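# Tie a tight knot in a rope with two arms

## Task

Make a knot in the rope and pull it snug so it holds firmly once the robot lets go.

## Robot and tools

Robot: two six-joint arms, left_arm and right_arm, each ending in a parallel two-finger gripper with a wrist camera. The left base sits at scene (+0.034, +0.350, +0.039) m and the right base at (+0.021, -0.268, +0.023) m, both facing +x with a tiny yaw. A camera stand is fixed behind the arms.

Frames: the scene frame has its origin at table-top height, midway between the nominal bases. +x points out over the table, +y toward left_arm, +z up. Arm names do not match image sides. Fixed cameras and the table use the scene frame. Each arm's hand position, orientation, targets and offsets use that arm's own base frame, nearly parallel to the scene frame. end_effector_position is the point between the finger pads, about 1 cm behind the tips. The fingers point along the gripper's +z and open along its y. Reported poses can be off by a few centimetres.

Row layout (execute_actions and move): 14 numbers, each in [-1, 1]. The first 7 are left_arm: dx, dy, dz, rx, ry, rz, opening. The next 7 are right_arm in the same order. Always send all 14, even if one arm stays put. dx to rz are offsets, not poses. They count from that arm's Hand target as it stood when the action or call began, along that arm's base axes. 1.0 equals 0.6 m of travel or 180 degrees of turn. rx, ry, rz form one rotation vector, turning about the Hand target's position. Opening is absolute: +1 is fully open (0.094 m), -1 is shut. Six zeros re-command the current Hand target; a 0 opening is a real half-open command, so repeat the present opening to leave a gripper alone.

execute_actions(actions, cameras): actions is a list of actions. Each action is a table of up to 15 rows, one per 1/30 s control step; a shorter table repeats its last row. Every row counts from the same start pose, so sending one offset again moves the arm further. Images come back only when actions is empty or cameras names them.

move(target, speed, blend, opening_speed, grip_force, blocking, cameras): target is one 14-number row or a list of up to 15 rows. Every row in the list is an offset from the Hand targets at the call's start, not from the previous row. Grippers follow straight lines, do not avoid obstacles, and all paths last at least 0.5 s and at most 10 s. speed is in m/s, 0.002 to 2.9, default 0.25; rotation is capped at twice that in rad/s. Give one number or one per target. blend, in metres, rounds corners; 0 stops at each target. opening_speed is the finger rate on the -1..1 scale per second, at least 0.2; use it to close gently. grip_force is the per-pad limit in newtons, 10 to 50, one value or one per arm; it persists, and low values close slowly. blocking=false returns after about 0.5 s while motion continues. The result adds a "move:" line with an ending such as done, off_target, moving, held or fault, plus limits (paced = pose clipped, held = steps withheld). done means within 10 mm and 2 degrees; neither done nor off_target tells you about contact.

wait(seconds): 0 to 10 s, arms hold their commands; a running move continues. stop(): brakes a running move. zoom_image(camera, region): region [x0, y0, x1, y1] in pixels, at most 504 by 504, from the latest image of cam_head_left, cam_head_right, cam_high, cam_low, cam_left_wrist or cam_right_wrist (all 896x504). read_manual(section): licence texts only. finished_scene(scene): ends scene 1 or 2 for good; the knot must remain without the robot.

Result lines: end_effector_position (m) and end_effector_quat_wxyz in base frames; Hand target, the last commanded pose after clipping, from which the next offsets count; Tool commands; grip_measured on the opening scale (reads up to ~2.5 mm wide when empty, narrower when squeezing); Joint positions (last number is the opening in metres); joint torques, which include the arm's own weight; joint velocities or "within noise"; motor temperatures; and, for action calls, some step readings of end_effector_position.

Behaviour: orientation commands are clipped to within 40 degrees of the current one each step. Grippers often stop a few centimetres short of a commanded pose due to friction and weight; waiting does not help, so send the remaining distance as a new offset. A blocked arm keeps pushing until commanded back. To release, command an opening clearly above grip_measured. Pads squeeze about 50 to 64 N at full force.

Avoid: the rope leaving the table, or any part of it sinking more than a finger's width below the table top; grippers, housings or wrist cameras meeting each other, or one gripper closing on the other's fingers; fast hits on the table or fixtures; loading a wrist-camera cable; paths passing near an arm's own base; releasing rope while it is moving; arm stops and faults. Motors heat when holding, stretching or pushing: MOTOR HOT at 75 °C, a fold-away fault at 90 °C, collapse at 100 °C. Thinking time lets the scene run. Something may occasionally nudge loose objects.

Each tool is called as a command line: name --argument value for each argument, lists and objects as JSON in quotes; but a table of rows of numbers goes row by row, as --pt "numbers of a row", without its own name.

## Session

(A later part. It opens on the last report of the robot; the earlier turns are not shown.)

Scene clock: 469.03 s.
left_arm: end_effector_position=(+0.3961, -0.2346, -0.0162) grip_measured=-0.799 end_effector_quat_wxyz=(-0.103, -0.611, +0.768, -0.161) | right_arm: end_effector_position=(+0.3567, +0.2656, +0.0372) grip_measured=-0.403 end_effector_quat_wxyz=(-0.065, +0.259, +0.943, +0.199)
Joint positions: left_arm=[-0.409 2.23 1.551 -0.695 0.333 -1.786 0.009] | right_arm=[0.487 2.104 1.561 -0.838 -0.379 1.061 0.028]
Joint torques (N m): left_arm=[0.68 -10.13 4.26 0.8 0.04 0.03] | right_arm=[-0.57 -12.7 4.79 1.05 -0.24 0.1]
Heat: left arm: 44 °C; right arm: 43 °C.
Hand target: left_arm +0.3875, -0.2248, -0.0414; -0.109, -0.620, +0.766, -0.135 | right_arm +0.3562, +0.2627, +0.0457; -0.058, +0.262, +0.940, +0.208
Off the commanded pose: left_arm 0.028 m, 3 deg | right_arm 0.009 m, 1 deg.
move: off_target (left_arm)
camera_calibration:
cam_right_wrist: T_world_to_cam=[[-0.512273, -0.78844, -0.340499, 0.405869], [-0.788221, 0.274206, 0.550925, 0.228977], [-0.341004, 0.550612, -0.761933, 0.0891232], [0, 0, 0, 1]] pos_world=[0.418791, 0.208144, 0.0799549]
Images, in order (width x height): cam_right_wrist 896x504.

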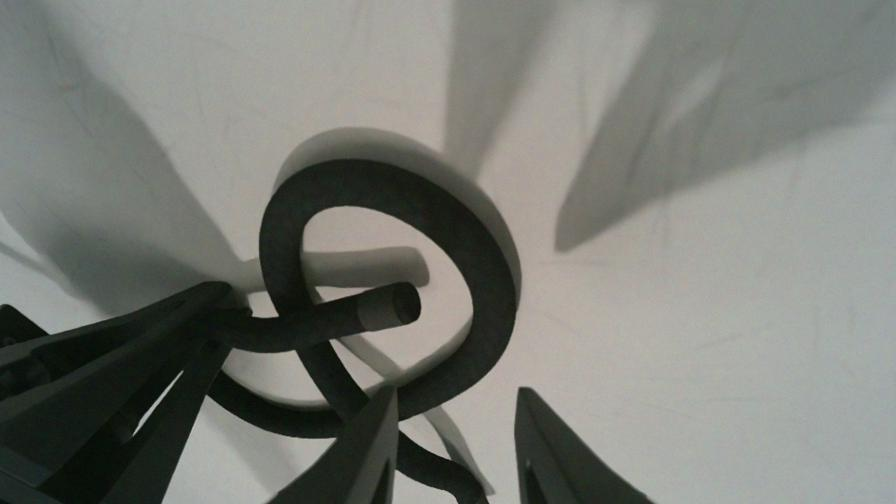

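execute_actions --actions '[]'

Scene clock: 497.70 s.
left_arm: end_effector_position=(+0.3961, -0.2346, -0.0162) grip_measured=-0.799 end_effector_quat_wxyz=(-0.103, -0.611, +0.768, -0.161) | right_arm: end_effector_position=(+0.3568, +0.2657, +0.0373) grip_measured=-0.403 end_effector_quat_wxyz=(-0.065, +0.260, +0.943, +0.199)
Joint positions: left_arm=[-0.409 2.23 1.551 -0.695 0.333 -1.786 0.009] | right_arm=[0.487 2.104 1.561 -0.838 -0.379 1.061 0.028]
Joint velocities: within noise
Joint torques (N m): left_arm=[0.69 -10.13 4.26 0.8 0.04 0.03] | right_arm=[-0.55 -12.71 4.81 1.02 -0.24 0.08]
Motor temperatures (°C): left_arm=[29 44 33 34 31 31 32] | right_arm=[30 44 41 32 30 31 30]
Heat: left arm: 44 °C; right arm: 44 °C.
Hand target: left_arm +0.3875, -0.2248, -0.0414; -0.109, -0.620, +0.766, -0.135 | right_arm +0.3562, +0.2627, +0.0458; -0.058, +0.262, +0.940, +0.208
Tool commands: left_gripper/opening=-0.9 right_gripper/opening=-0.4
Off the commanded pose: left_arm 0.028 m, 3 deg | right_arm 0.009 m, 1 deg.
camera_calibration:
cam_left_wrist: T_world_to_cam=[[0.967695, -0.208518, 0.141728, -0.427927], [-0.24623, -0.660777, 0.709044, -0.00884932], [-0.0541977, -0.721036, -0.690774, -0.0661524], [0, 0, 0, 1]] pos_world=[0.408339, -0.142776, 0.0212276]
cam_right_wrist: T_world_to_cam=[[-0.512462, -0.788114, -0.340967, 0.405971], [-0.788182, 0.274111, 0.551029, 0.22905], [-0.340811, 0.551125, -0.761649, 0.0889467], [0, 0, 0, 1]] pos_world=[0.418892, 0.208146, 0.0799557]

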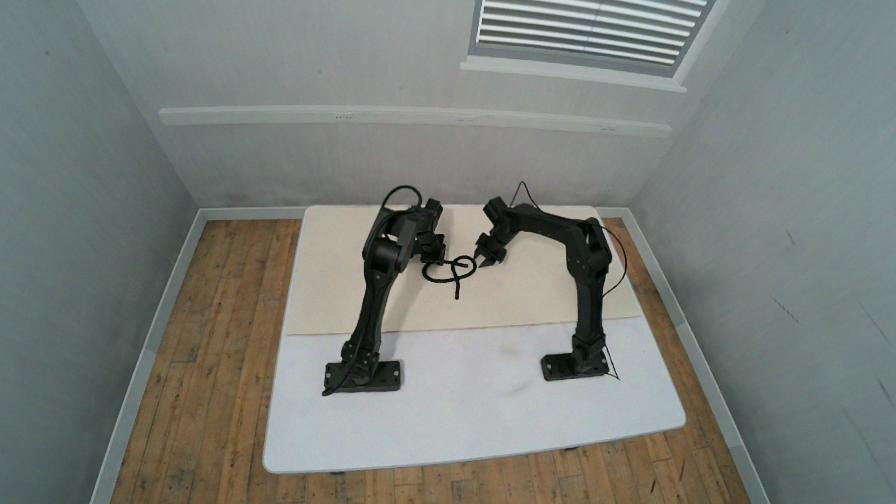

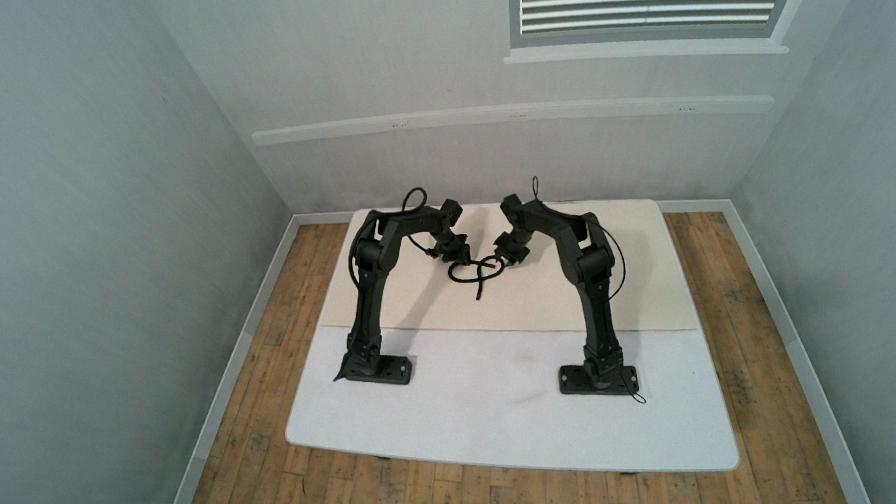

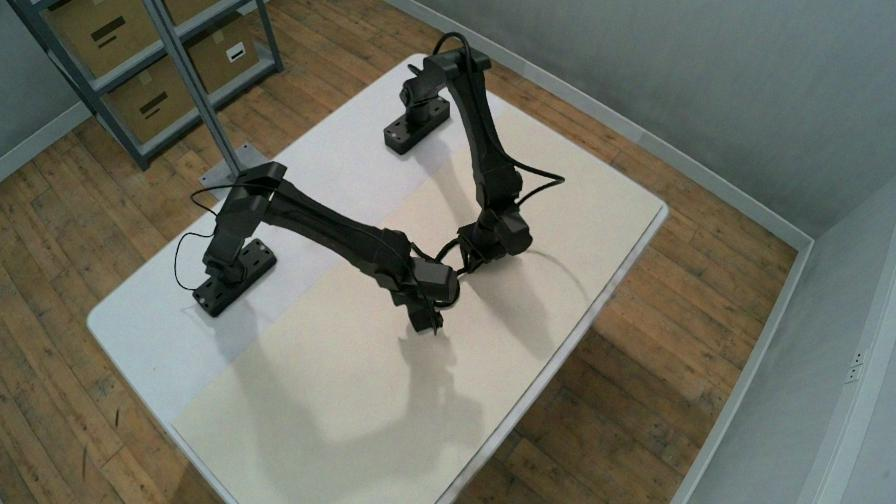

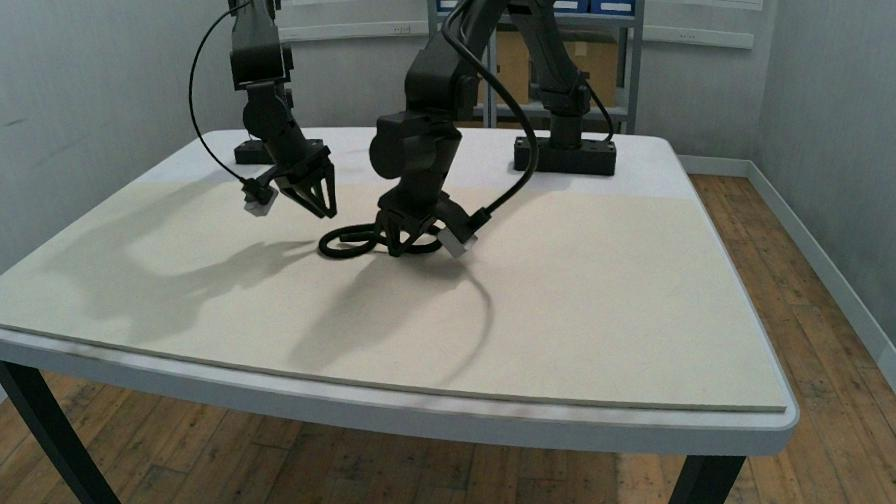

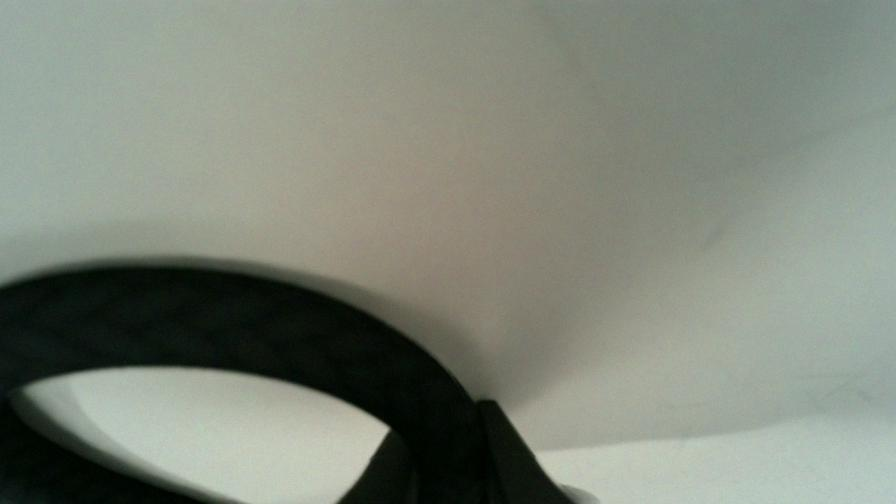

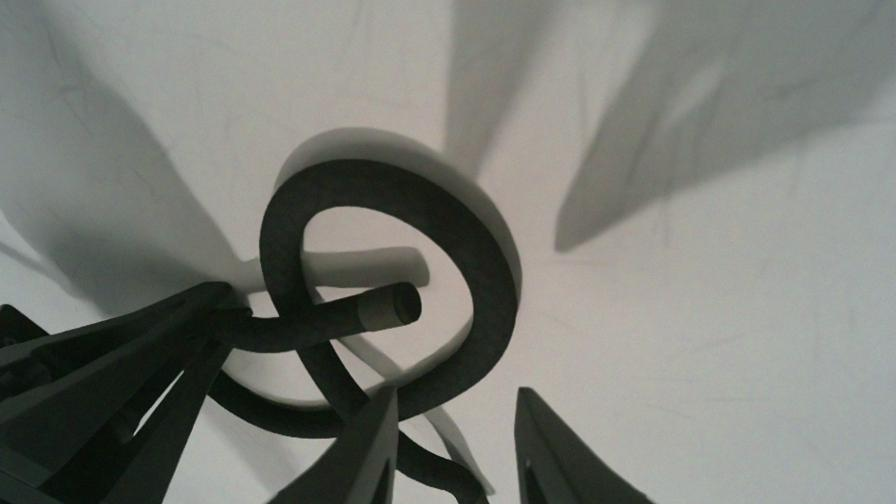

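move --pt "0 0 0 0 0 0 -0.9 -0.006 0.006 -0.06 0 0 0 -0.4" --pt "0 0 0 0 0 0 -0.9 -0.006 0.006 -0.122 0 0 0 -0.4" --speed '[0.1,0.06]' --blend '[0.005,0]' --cameras '["cam_right_wrist"]'

Scene clock: 509.77 s.
left_arm: end_effector_position=(+0.3961, -0.2346, -0.0162) grip_measured=-0.799 end_effector_quat_wxyz=(-0.103, -0.611, +0.768, -0.161) | right_arm: end_effector_position=(+0.3594, +0.2686, -0.0007) grip_measured=-0.403 end_effector_quat_wxyz=(-0.046, +0.259, +0.939, +0.223)
Joint positions: left_arm=[-0.409 2.23 1.551 -0.695 0.333 -1.786 0.009] | right_arm=[0.487 2.125 1.415 -0.607 -0.387 1.075 0.028]
Joint torques (N m): left_arm=[0.68 -10.09 4.25 0.8 0.04 0.03] | right_arm=[0.34 -6.87 4.12 1.43 -0.13 0.09]
Heat: left arm: 44 °C; right arm: 44 °C.
Hand target: left_arm +0.3875, -0.2248, -0.0414; -0.109, -0.620, +0.766, -0.135 | right_arm +0.3525, +0.2662, -0.0276; -0.058, +0.262, +0.940, +0.208
Off the commanded pose: left_arm 0.028 m, 3 deg | right_arm 0.028 m, 2 deg.
move: off_target (left_arm, right_arm)
camera_calibration:
cam_right_wrist: T_world_to_cam=[[-0.503655, -0.768869, -0.39392, 0.388342], [-0.810633, 0.262967, 0.523185, 0.26224], [-0.298673, 0.582829, -0.755715, 0.0356368], [0, 0, 0, 1]] pos_world=[0.418814, 0.208853, 0.0427068]
Images, in order (width x height): cam_right_wrist 896x504.

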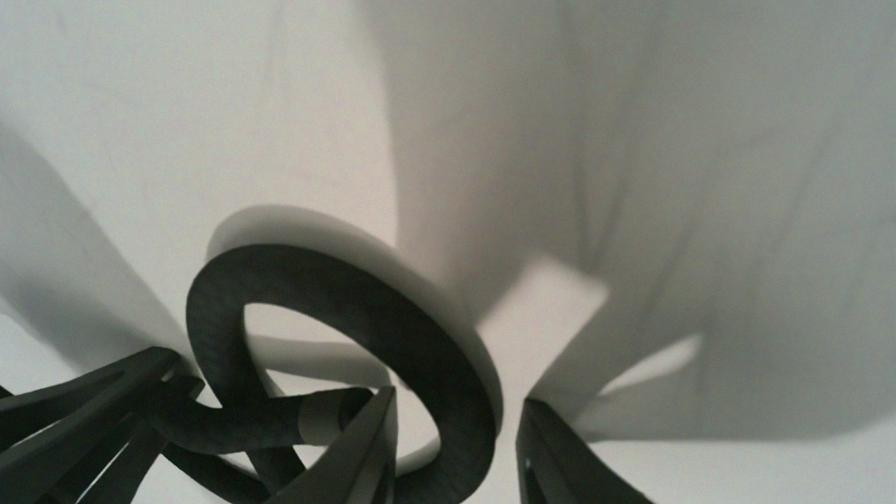

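move --pt "0 0 0 0 0 0 -0.9 0.0 0.002 -0.014 0 0 0 -0.4" --pt "0 0 0 0 0 0 -0.9 0 0.002 -0.014 0 0 0 -0.9" --speed 0.06 --opening_speed 0.5 --cameras '["cam_right_wrist"]'

Scene clock: 517.37 s.
left_arm: end_effector_position=(+0.3961, -0.2346, -0.0162) grip_measured=-0.799 end_effector_quat_wxyz=(-0.103, -0.611, +0.768, -0.161) | right_arm: end_effector_position=(+0.3593, +0.2693, -0.0044) grip_measured=-0.771 end_effector_quat_wxyz=(-0.047, +0.260, +0.938, +0.225)
Joint positions: left_arm=[-0.409 2.23 1.551 -0.695 0.333 -1.786 0.009] | right_arm=[0.487 2.131 1.407 -0.591 -0.391 1.078 0.011]
Joint torques (N m): left_arm=[0.7 -10.11 4.26 0.8 0.05 0.03] | right_arm=[0.5 -6.22 3.93 1.59 -0.1 0.05]
Heat: left arm: 44 °C; right arm: 44 °C.
Hand target: left_arm +0.3875, -0.2248, -0.0414; -0.109, -0.620, +0.766, -0.135 | right_arm +0.3526, +0.2675, -0.0359; -0.058, +0.262, +0.940, +0.208
Off the commanded pose: left_arm 0.028 m, 3 deg | right_arm 0.032 m, 2 deg.
move: off_target (left_arm, right_arm); target 2's new opening was sent with right_arm's hand 0.034 m and 3 deg from that target
camera_calibration:
cam_right_wrist: T_world_to_cam=[[-0.50556, -0.766341, -0.396396, 0.387235], [-0.80942, 0.262186, 0.52545, 0.263702], [-0.298745, 0.586498, -0.752843, 0.0314563], [0, 0, 0, 1]] pos_world=[0.418614, 0.209166, 0.038618]
Images, in order (width x height): cam_right_wrist 896x504.

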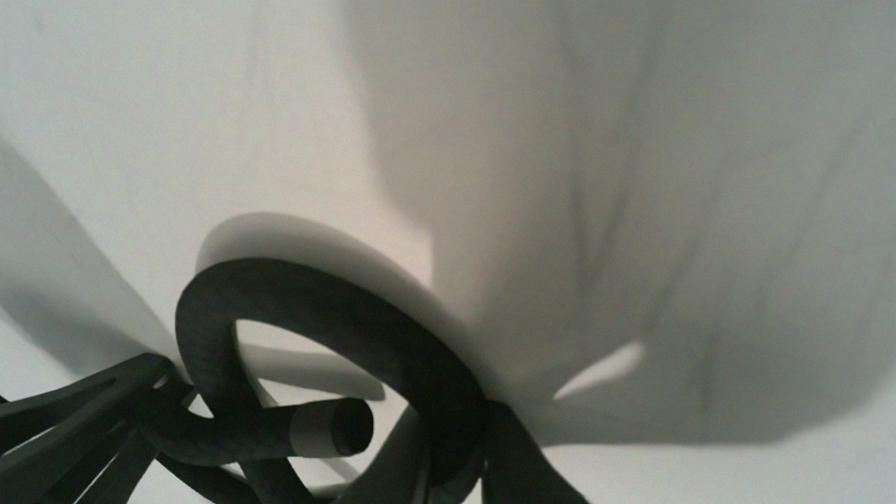

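move --pt "0 0 0 0 0 0 -0.9 0.0 0.015 0.09 0 0 0 -0.9" --pt "0 0 0 0 0 0 -0.9 0 0.035 0.13 0 0 0 -0.9" --speed 0.1 --blend '[0.01,0]' --cameras '["cam_right_wrist","cam_left_wrist","cam_low"]'

Scene clock: 525.07 s.
left_arm: end_effector_position=(+0.3961, -0.2346, -0.0162) grip_measured=-0.799 end_effector_quat_wxyz=(-0.103, -0.611, +0.768, -0.161) | right_arm: end_effector_position=(+0.3468, +0.2837, +0.0217) grip_measured=-0.772 end_effector_quat_wxyz=(-0.073, +0.267, +0.941, +0.197)
Joint positions: left_arm=[-0.409 2.23 1.551 -0.695 0.333 -1.786 0.009] | right_arm=[0.534 2.131 1.539 -0.783 -0.377 1.124 0.011]
Joint torques (N m): left_arm=[0.7 -10.11 4.25 0.8 0.05 0.02] | right_arm=[0.38 -12.55 8.79 0.67 -0.13 0.06]
Heat: left arm: 44 °C; right arm: 44 °C.
Hand target: left_arm +0.3875, -0.2248, -0.0414; -0.109, -0.620, +0.766, -0.135 | right_arm +0.3527, +0.2885, +0.0422; -0.058, +0.262, +0.940, +0.208
Off the commanded pose: left_arm 0.028 m, 3 deg | right_arm 0.022 m, 2 deg.
move: off_target (left_arm, right_arm)
camera_calibration:
cam_left_wrist: T_world_to_cam=[[0.967695, -0.208518, 0.141728, -0.427927], [-0.24623, -0.660777, 0.709044, -0.00884932], [-0.0541977, -0.721036, -0.690774, -0.0661524], [0, 0, 0, 1]] pos_world=[0.408339, -0.142776, 0.0212276]
cam_right_wrist: T_world_to_cam=[[-0.527897, -0.782791, -0.329489, 0.413287], [-0.773605, 0.283074, 0.566926, 0.216932], [-0.350515, 0.554172, -0.755005, 0.066115], [0, 0, 0, 1]] pos_world=[0.409167, 0.225471, 0.0631062]
Images, in order (width x height): cam_low 896x504, cam_left_wrist 896x504, cam_right_wrist 896x504.

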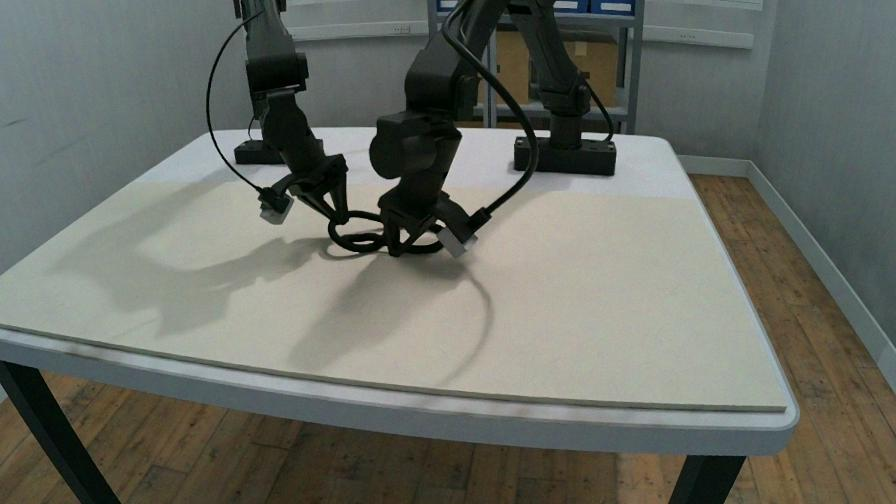

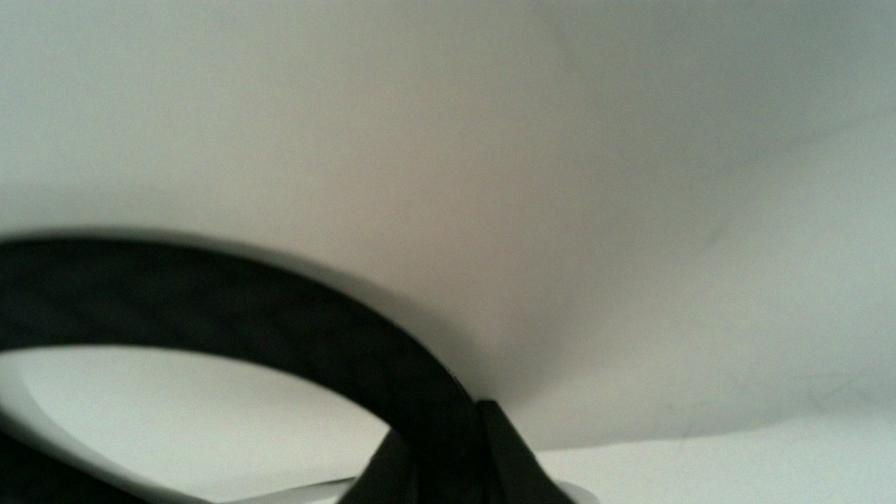

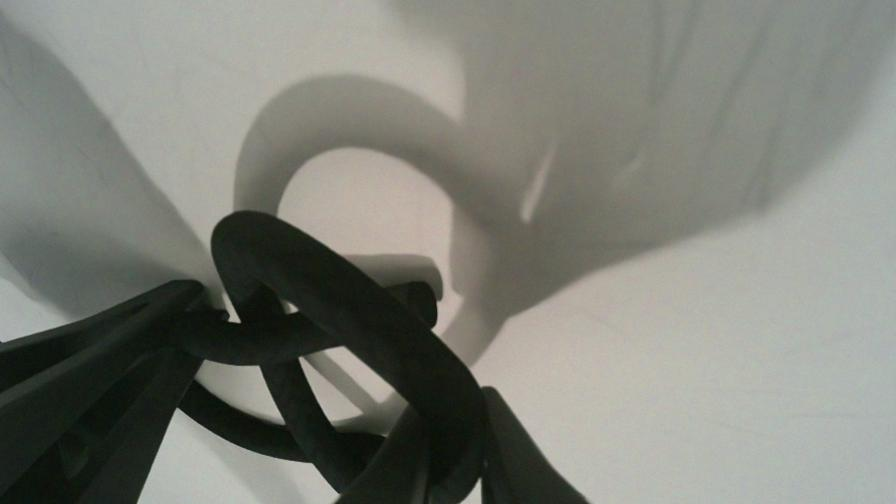

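move --target '[-0.015,-0.075,0.01,0,0,0,-0.9,0,0.01,0.02,0,0,0,-0.9]' --speed 0.06 --cameras '["cam_right_wrist","cam_left_wrist"]'

Scene clock: 531.63 s.
left_arm: end_effector_position=(+0.3868, -0.2635, -0.0171) grip_measured=-0.799 end_effector_quat_wxyz=(-0.098, -0.620, +0.763, -0.155) | right_arm: end_effector_position=(+0.3471, +0.2878, +0.0313) grip_measured=-0.772 end_effector_quat_wxyz=(-0.075, +0.269, +0.941, +0.194)
Joint positions: left_arm=[-0.486 2.242 1.57 -0.683 0.301 -1.884 0.009] | right_arm=[0.544 2.131 1.58 -0.827 -0.373 1.137 0.011]
Joint torques (N m): left_arm=[-1.48 -9.39 7.5 0.66 0.18 -0.08] | right_arm=[0.57 -12.77 9.11 0.69 -0.14 0.08]
Heat: left arm: 44 °C; right arm: 45 °C.
Hand target: left_arm +0.3784, -0.2697, -0.0355; -0.109, -0.620, +0.766, -0.135 | right_arm +0.3526, +0.2944, +0.0541; -0.058, +0.262, +0.940, +0.208
Off the commanded pose: left_arm 0.021 m, 3 deg | right_arm 0.024 m, 3 deg.
move: off_target (left_arm, right_arm)
camera_calibration:
cam_left_wrist: T_world_to_cam=[[0.97239, -0.190564, 0.134696, -0.421959], [-0.22952, -0.6767, 0.699569, -0.0403882], [-0.0421638, -0.71117, -0.701755, -0.0904055], [0, 0, 0, 1]] pos_world=[0.397227, -0.172034, 0.0216478]
cam_right_wrist: T_world_to_cam=[[-0.532327, -0.782592, -0.322766, 0.421095], [-0.7697, 0.288725, 0.569385, 0.207481], [-0.352405, 0.551532, -0.756058, 0.072655], [0, 0, 0, 1]] pos_world=[0.409462, 0.229569, 0.07271]
Images, in order (width x height): cam_left_wrist 896x504, cam_right_wrist 896x504.

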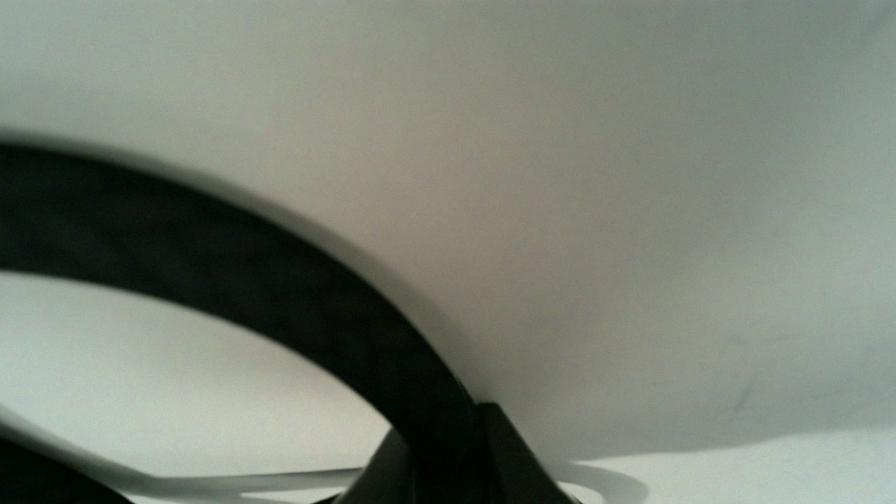

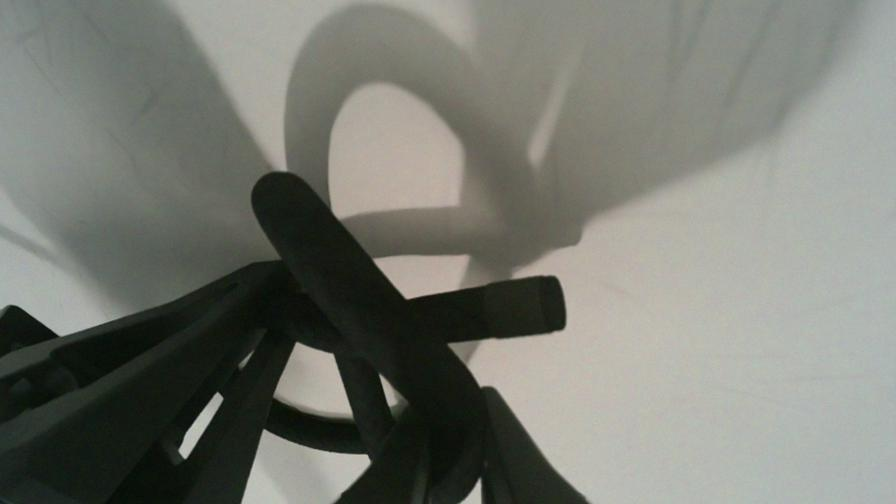

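move --target '[-0.015,-0.05,0.005,0,0,0,-0.9,0,0.01,0.005,0,0,0,-0.9]' --speed 0.06 --cameras '["cam_right_wrist","cam_left_wrist"]'

Scene clock: 541.07 s.
left_arm: end_effector_position=(+0.3767, -0.2959, -0.0151) grip_measured=-0.799 end_effector_quat_wxyz=(-0.101, -0.618, +0.764, -0.156) | right_arm: end_effector_position=(+0.3481, +0.2943, +0.0380) grip_measured=-0.772 end_effector_quat_wxyz=(-0.072, +0.268, +0.940, +0.197)
Joint positions: left_arm=[-0.56 2.262 1.61 -0.683 0.292 -1.955 0.009] | right_arm=[0.556 2.131 1.606 -0.84 -0.371 1.15 0.011]
Joint torques (N m): left_arm=[-1.16 -9.85 7.77 0.65 0.14 -0.06] | right_arm=[0.55 -12.18 9.17 0.73 -0.13 0.07]
Heat: left arm: 44 °C; right arm: 46 °C.
Hand target: left_arm +0.3694, -0.2998, -0.0324; -0.109, -0.619, +0.766, -0.135 | right_arm +0.3526, +0.3005, +0.0571; -0.058, +0.262, +0.940, +0.208
Off the commanded pose: left_arm 0.019 m, 3 deg | right_arm 0.021 m, 2 deg.
move: off_target (left_arm, right_arm)
camera_calibration:
cam_left_wrist: T_world_to_cam=[[0.971849, -0.194816, 0.132501, -0.419693], [-0.230647, -0.671912, 0.703801, -0.0641452], [-0.0480827, -0.71455, -0.697931, -0.111196], [0, 0, 0, 1]] pos_world=[0.387737, -0.204318, 0.0231485]
cam_right_wrist: T_world_to_cam=[[-0.529656, -0.781233, -0.330364, 0.427851], [-0.773982, 0.2858, 0.56504, 0.204973], [-0.34701, 0.554972, -0.756036, 0.0715196], [0, 0, 0, 1]] pos_world=[0.410077, 0.235978, 0.0795997]
Images, in order (width x height): cam_left_wrist 896x504, cam_right_wrist 896x504.

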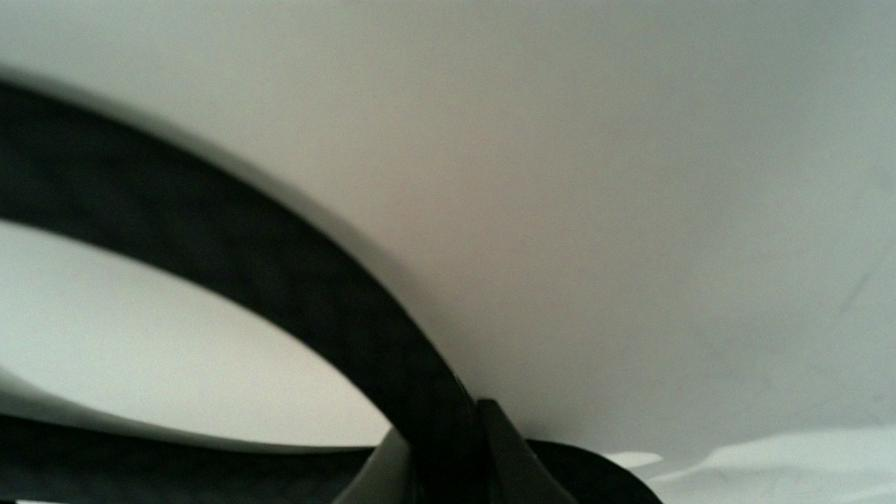

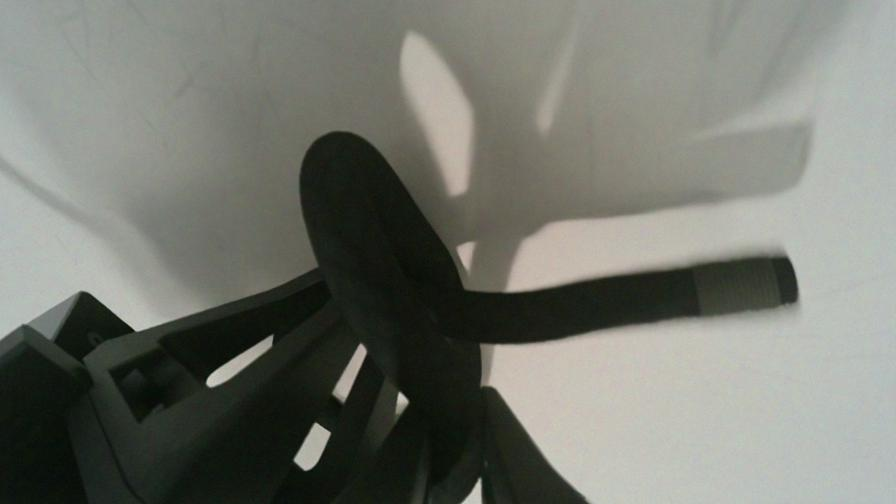

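move --pt "0 0 0 0 0 0 -0.9 -0.02 -0.03 -0.02 0 0 0 -0.9" --pt "0 0 0 0 0 0 -0.9 -0.025 -0.05 -0.09 0 0 0 -0.9" --speed 0.06 --blend '[0.005,0]' --cameras '["cam_right_wrist","cam_left_wrist","cam_low"]'

Scene clock: 557.73 s.
left_arm: end_effector_position=(+0.3767, -0.2959, -0.0151) grip_measured=-0.799 end_effector_quat_wxyz=(-0.101, -0.619, +0.764, -0.156) | right_arm: end_effector_position=(+0.3391, +0.2742, +0.0066) grip_measured=-0.772 end_effector_quat_wxyz=(-0.058, +0.263, +0.941, +0.207)
Joint positions: left_arm=[-0.56 2.262 1.61 -0.683 0.292 -1.956 0.009] | right_arm=[0.527 2.086 1.397 -0.654 -0.372 1.114 0.011]
Joint torques (N m): left_arm=[-1.14 -9.83 7.8 0.65 0.14 -0.07] | right_arm=[-0.57 -10.11 4.57 1.2 -0.22 -0.04]
Heat: left arm: 42 °C; right arm: 46 °C.
Hand target: left_arm +0.3694, -0.2998, -0.0324; -0.109, -0.620, +0.766, -0.135 | right_arm +0.3376, +0.2705, +0.0031; -0.058, +0.262, +0.940, +0.208
Off the commanded pose: left_arm 0.019 m, 3 deg | right_arm 0.005 m, 0 deg.
move: off_target (left_arm)
camera_calibration:
cam_left_wrist: T_world_to_cam=[[0.972026, -0.194125, 0.132212, -0.419517], [-0.229961, -0.672102, 0.703844, -0.064475], [-0.0477738, -0.714559, -0.697942, -0.111322], [0, 0, 0, 1]] pos_world=[0.387636, -0.204319, 0.023149]
cam_right_wrist: T_world_to_cam=[[-0.515318, -0.778876, -0.35749, 0.391729], [-0.793315, 0.275741, 0.542787, 0.230941], [-0.324189, 0.56331, -0.759989, 0.0458593], [0, 0, 0, 1]] pos_world=[0.399941, 0.215596, 0.0495403]
Images, in order (width x height): cam_low 896x504, cam_left_wrist 896x504, cam_right_wrist 896x504.

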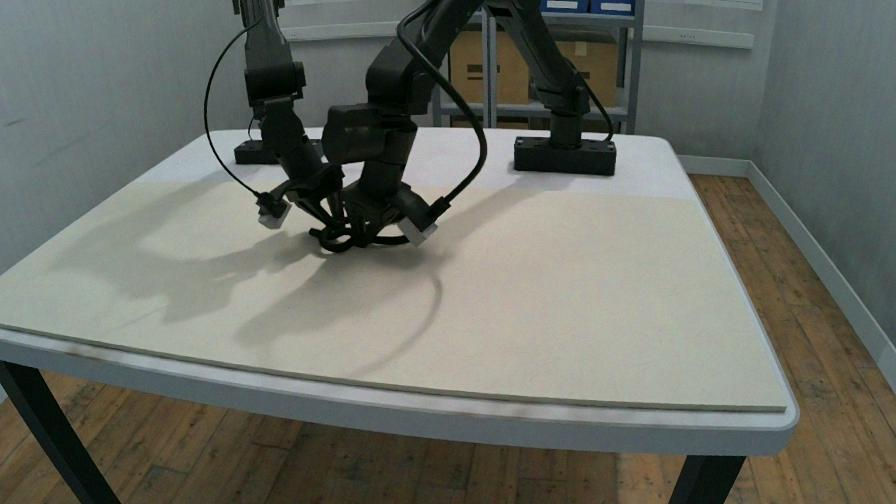

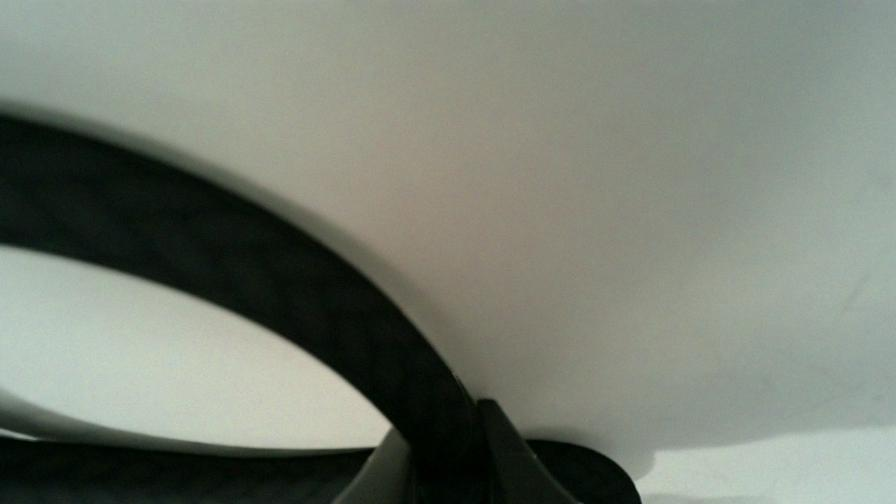

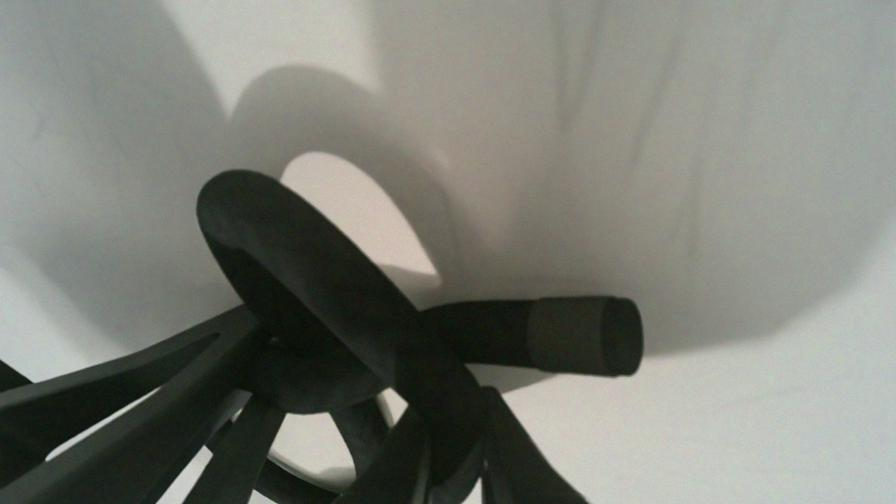

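move --pt "-0.005 -0.03 0.0 0 0 0 -0.9 0 0 0 0 0 0 -0.9" --pt "-0.005 -0.03 0 0 0 0 -0.9 0 -0.01 -0.04 0 0 0 -0.9" --speed 0.06 --cameras '["cam_right_wrist","cam_left_wrist"]'

Scene clock: 564.07 s.
left_arm: end_effector_position=(+0.3766, -0.3116, -0.0148) grip_measured=-0.799 end_effector_quat_wxyz=(-0.099, -0.621, +0.762, -0.158) | right_arm: end_effector_position=(+0.3412, +0.2755, +0.0000) grip_measured=-0.772 end_effector_quat_wxyz=(-0.054, +0.254, +0.938, +0.228)
Joint positions: left_arm=[-0.591 2.285 1.65 -0.683 0.281 -1.994 0.009] | right_arm=[0.516 2.086 1.351 -0.575 -0.4 1.098 0.011]
Joint torques (N m): left_arm=[-1.65 -10 8.14 0.6 0.17 -0.07] | right_arm=[-0.76 -7.8 3.97 1.32 0 -0.01]
Heat: left arm: 42 °C; right arm: 46 °C.
Hand target: left_arm +0.3663, -0.3178, -0.0323; -0.109, -0.620, +0.766, -0.135 | right_arm +0.3376, +0.2645, -0.0209; -0.058, +0.262, +0.940, +0.208
Off the commanded pose: left_arm 0.021 m, 3 deg | right_arm 0.024 m, 2 deg.
move: off_target (left_arm, right_arm)
camera_calibration:
cam_left_wrist: T_world_to_cam=[[0.972661, -0.187295, 0.137299, -0.420638], [-0.228871, -0.672924, 0.703414, -0.0758834], [-0.0393541, -0.715607, -0.697394, -0.12574], [0, 0, 0, 1]] pos_world=[0.386822, -0.219828, 0.0234401]
cam_right_wrist: T_world_to_cam=[[-0.499397, -0.769088, -0.398881, 0.383274], [-0.807508, 0.246388, 0.535932, 0.248837], [-0.313899, 0.589743, -0.744091, 0.030022], [0, 0, 0, 1]] pos_world=[0.401768, 0.215756, 0.0418599]
Images, in order (width x height): cam_left_wrist 896x504, cam_right_wrist 896x504.

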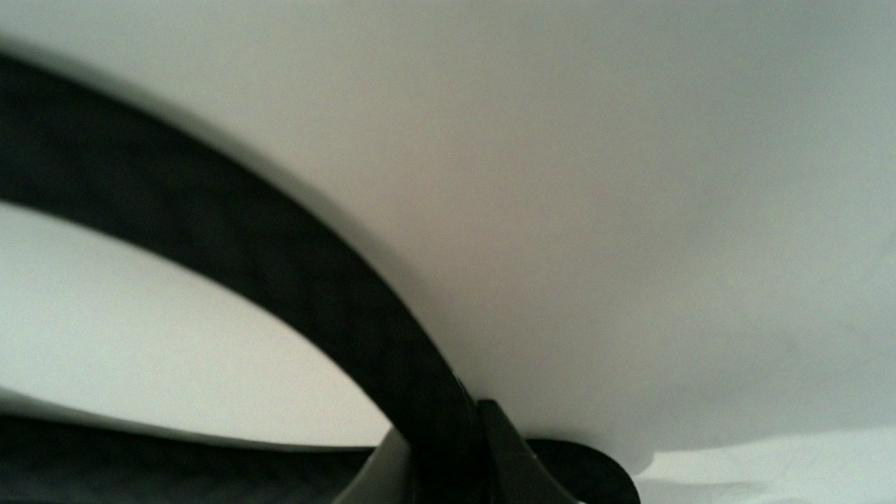

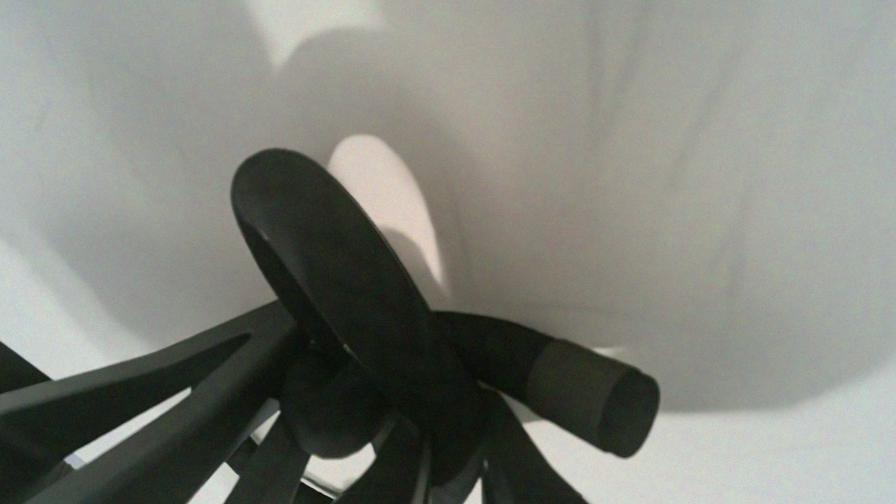

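move --pt "0 0 0 0 0 0 -0.9 -0.006 0.01 0.042 0 0 0 -0.9" --pt "0 0 0 0 0 0 -0.9 -0.006 0.01 0.042 0 0 0 -0.5" --speed 0.06 --opening_speed 0.3 --cameras '["cam_right_wrist","cam_left_wrist"]'

move --target '[0,0,0,0,0,0,-0.9,0.0,-0.05,0.12,0,0,0,-0.5]' --speed 0.1 --cameras '["cam_right_wrist","cam_left_wrist"]'

Scene clock: 576.07 s.
left_arm: end_effector_position=(+0.3766, -0.3116, -0.0148) grip_measured=-0.799 end_effector_quat_wxyz=(-0.099, -0.621, +0.761, -0.158) | right_arm: end_effector_position=(+0.3378, +0.2727, +0.0001) grip_measured=-0.503 end_effector_quat_wxyz=(-0.060, +0.261, +0.938, +0.220)
Joint positions: left_arm=[-0.591 2.285 1.65 -0.683 0.281 -1.995 0.009] | right_arm=[0.516 2.082 1.351 -0.597 -0.395 1.109 0.023]
Joint torques (N m): left_arm=[-1.65 -10 8.13 0.62 0.18 -0.06] | right_arm=[0.59 -10.73 6.61 0.66 -0.01 0.07]
Heat: left arm: 42 °C; right arm: 45 °C.
Hand target: left_arm +0.3663, -0.3178, -0.0323; -0.109, -0.620, +0.766, -0.135 | right_arm +0.3340, +0.2705, +0.0042; -0.058, +0.262, +0.940, +0.208
Off the commanded pose: left_arm 0.021 m, 3 deg | right_arm 0.006 m, 1 deg.
move: off_target (left_arm)
camera_calibration:
cam_left_wrist: T_world_to_cam=[[0.97274, -0.186932, 0.137234, -0.420587], [-0.22857, -0.672967, 0.703471, -0.0760108], [-0.0391473, -0.715662, -0.697349, -0.125834], [0, 0, 0, 1]] pos_world=[0.386822, -0.219829, 0.0234402]
cam_right_wrist: T_world_to_cam=[[-0.514059, -0.768626, -0.380733, 0.384302], [-0.795551, 0.261287, 0.546651, 0.238587], [-0.320689, 0.583904, -0.745798, 0.0345764], [0, 0, 0, 1]] pos_world=[0.398451, 0.212855, 0.0416793]
Images, in order (width x height): cam_left_wrist 896x504, cam_right_wrist 896x504.

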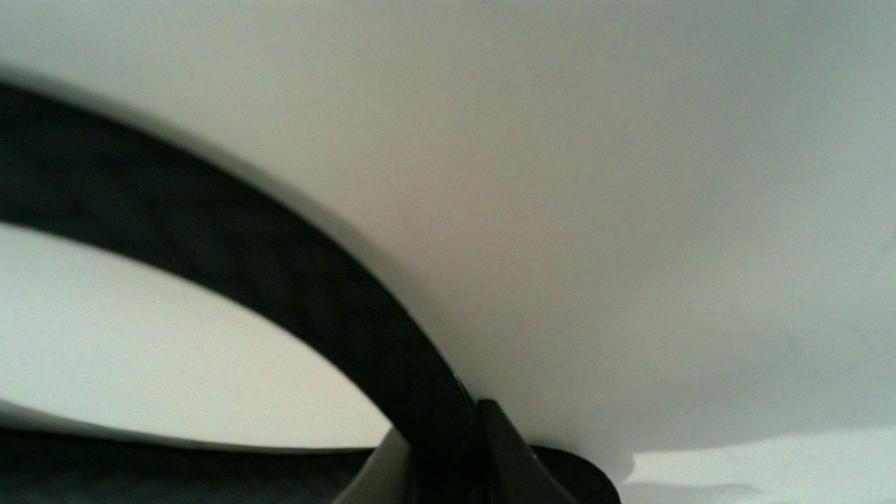

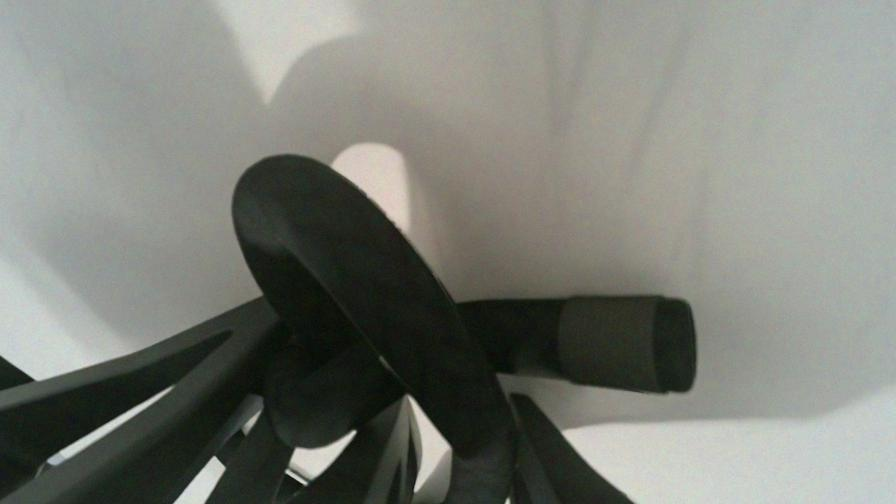

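Scene clock: 577.60 s.
left_arm: end_effector_position=(+0.3766, -0.3116, -0.0148) grip_measured=-0.799 end_effector_quat_wxyz=(-0.099, -0.621, +0.761, -0.158) | right_arm: end_effector_position=(+0.3274, +0.2400, +0.0585) grip_measured=-0.503 end_effector_quat_wxyz=(-0.072, +0.266, +0.941, +0.196)
Joint positions: left_arm=[-0.591 2.285 1.65 -0.683 0.281 -1.995 0.009] | right_arm=[0.461 1.955 1.429 -0.879 -0.389 1.045 0.023]
Joint torques (N m): left_arm=[-1.65 -9.98 8.16 0.61 0.18 -0.07] | right_arm=[-0.49 -10.92 8.8 0.67 -0.19 -0.02]
Heat: left arm: 42 °C; right arm: 45 °C.
Hand target: left_arm +0.3663, -0.3178, -0.0323; -0.109, -0.620, +0.766, -0.135 | right_arm +0.3341, +0.2404, +0.0763; -0.058, +0.262, +0.940, +0.208
Off the commanded pose: left_arm 0.021 m, 3 deg | right_arm 0.019 m, 2 deg.
move: off_target (left_arm, right_arm)
camera_calibration:
cam_left_wrist: T_world_to_cam=[[0.97274, -0.186932, 0.137234, -0.420587], [-0.22857, -0.672967, 0.703471, -0.0760108], [-0.0391473, -0.715662, -0.697349, -0.125834], [0, 0, 0, 1]] pos_world=[0.386822, -0.219829, 0.0234402]
cam_right_wrist: T_world_to_cam=[[-0.526626, -0.783563, -0.329687, 0.380794], [-0.774808, 0.28285, 0.565392, 0.193853], [-0.349769, 0.553194, -0.756067, 0.111314], [0, 0, 0, 1]] pos_world=[0.389669, 0.181967, 0.1001]
Images, in order (width x height): cam_left_wrist 896x504, cam_right_wrist 896x504.

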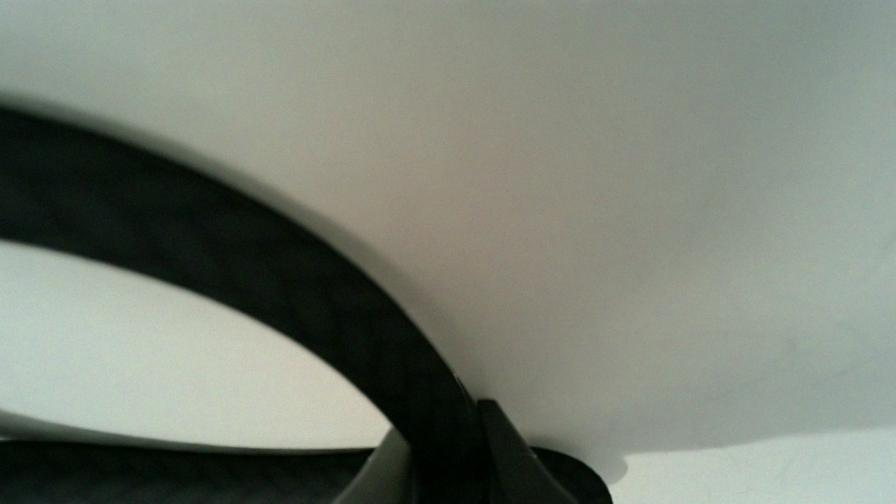

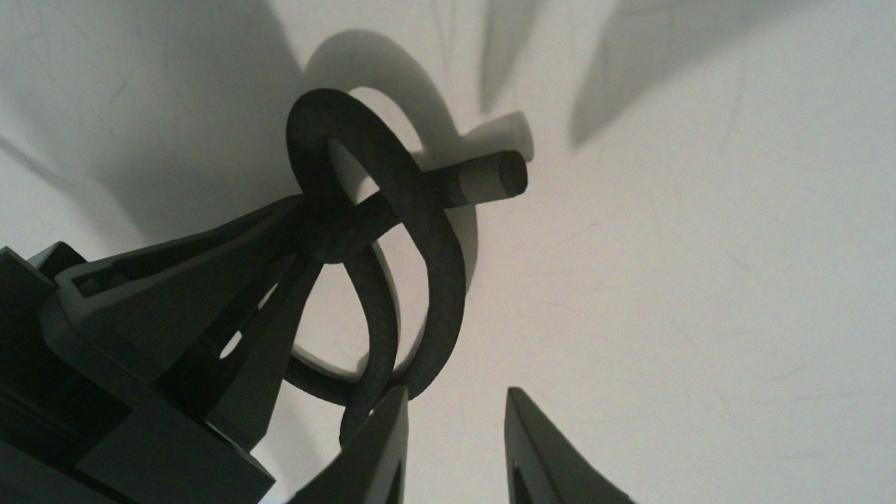

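move --target '[-0.006,-0.04,0.0,0,0,0,-0.9,0,-0.03,0.02,0,0,0,-0.5]' --speed 0.06 --cameras '["cam_right_wrist","cam_left_wrist"]'

Scene clock: 591.03 s.
left_arm: end_effector_position=(+0.3724, -0.3418, -0.0140) grip_measured=-0.799 end_effector_quat_wxyz=(-0.104, -0.616, +0.764, -0.164) | right_arm: end_effector_position=(+0.3273, +0.2207, +0.0677) grip_measured=-0.503 end_effector_quat_wxyz=(-0.074, +0.268, +0.941, +0.192)
Joint positions: left_arm=[-0.646 2.327 1.72 -0.686 0.28 -2.042 0.009] | right_arm=[0.415 1.925 1.429 -0.935 -0.392 0.998 0.023]
Joint torques (N m): left_arm=[-1.02 -10.59 8.25 0.52 0.08 -0.08] | right_arm=[-0.42 -11.04 9.06 0.58 -0.24 0]
Heat: left arm: 42 °C; right arm: 46 °C.
Hand target: left_arm +0.3628, -0.3416, -0.0324; -0.109, -0.620, +0.765, -0.135 | right_arm +0.3341, +0.2224, +0.0883; -0.058, +0.262, +0.940, +0.208
Off the commanded pose: left_arm 0.021 m, 4 deg | right_arm 0.022 m, 3 deg.
move: off_target (left_arm, right_arm)
camera_calibration:
cam_left_wrist: T_world_to_cam=[[0.970191, -0.195245, 0.143554, -0.423984], [-0.238185, -0.659033, 0.713403, -0.0893729], [-0.0446818, -0.72633, -0.685893, -0.148424], [0, 0, 0, 1]] pos_world=[0.383426, -0.249485, 0.0228206]
cam_right_wrist: T_world_to_cam=[[-0.530263, -0.784739, -0.320944, 0.369503], [-0.770823, 0.288584, 0.567937, 0.191284], [-0.353063, 0.548547, -0.75792, 0.131083], [0, 0, 0, 1]] pos_world=[0.38966, 0.162857, 0.109303]
Images, in order (width x height): cam_left_wrist 896x504, cam_right_wrist 896x504.

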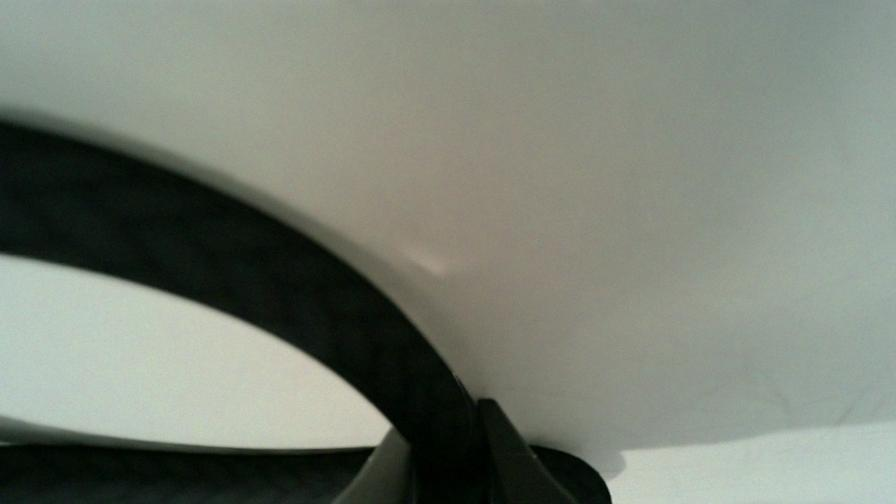

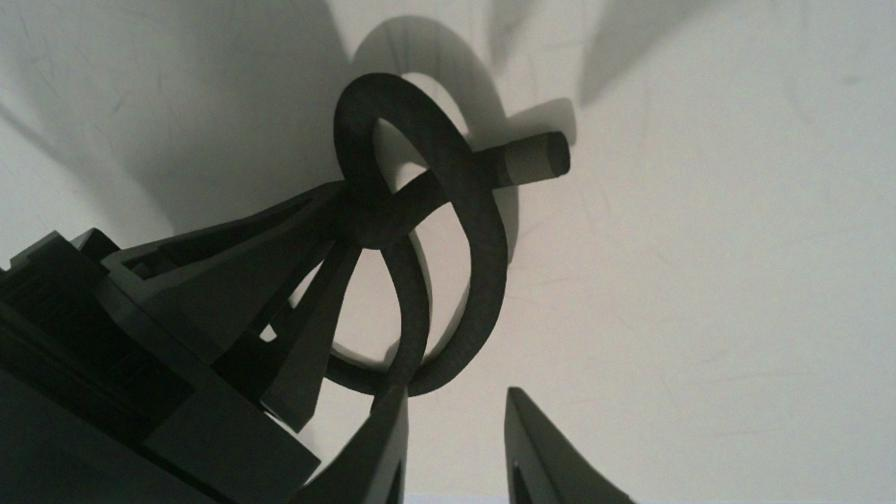

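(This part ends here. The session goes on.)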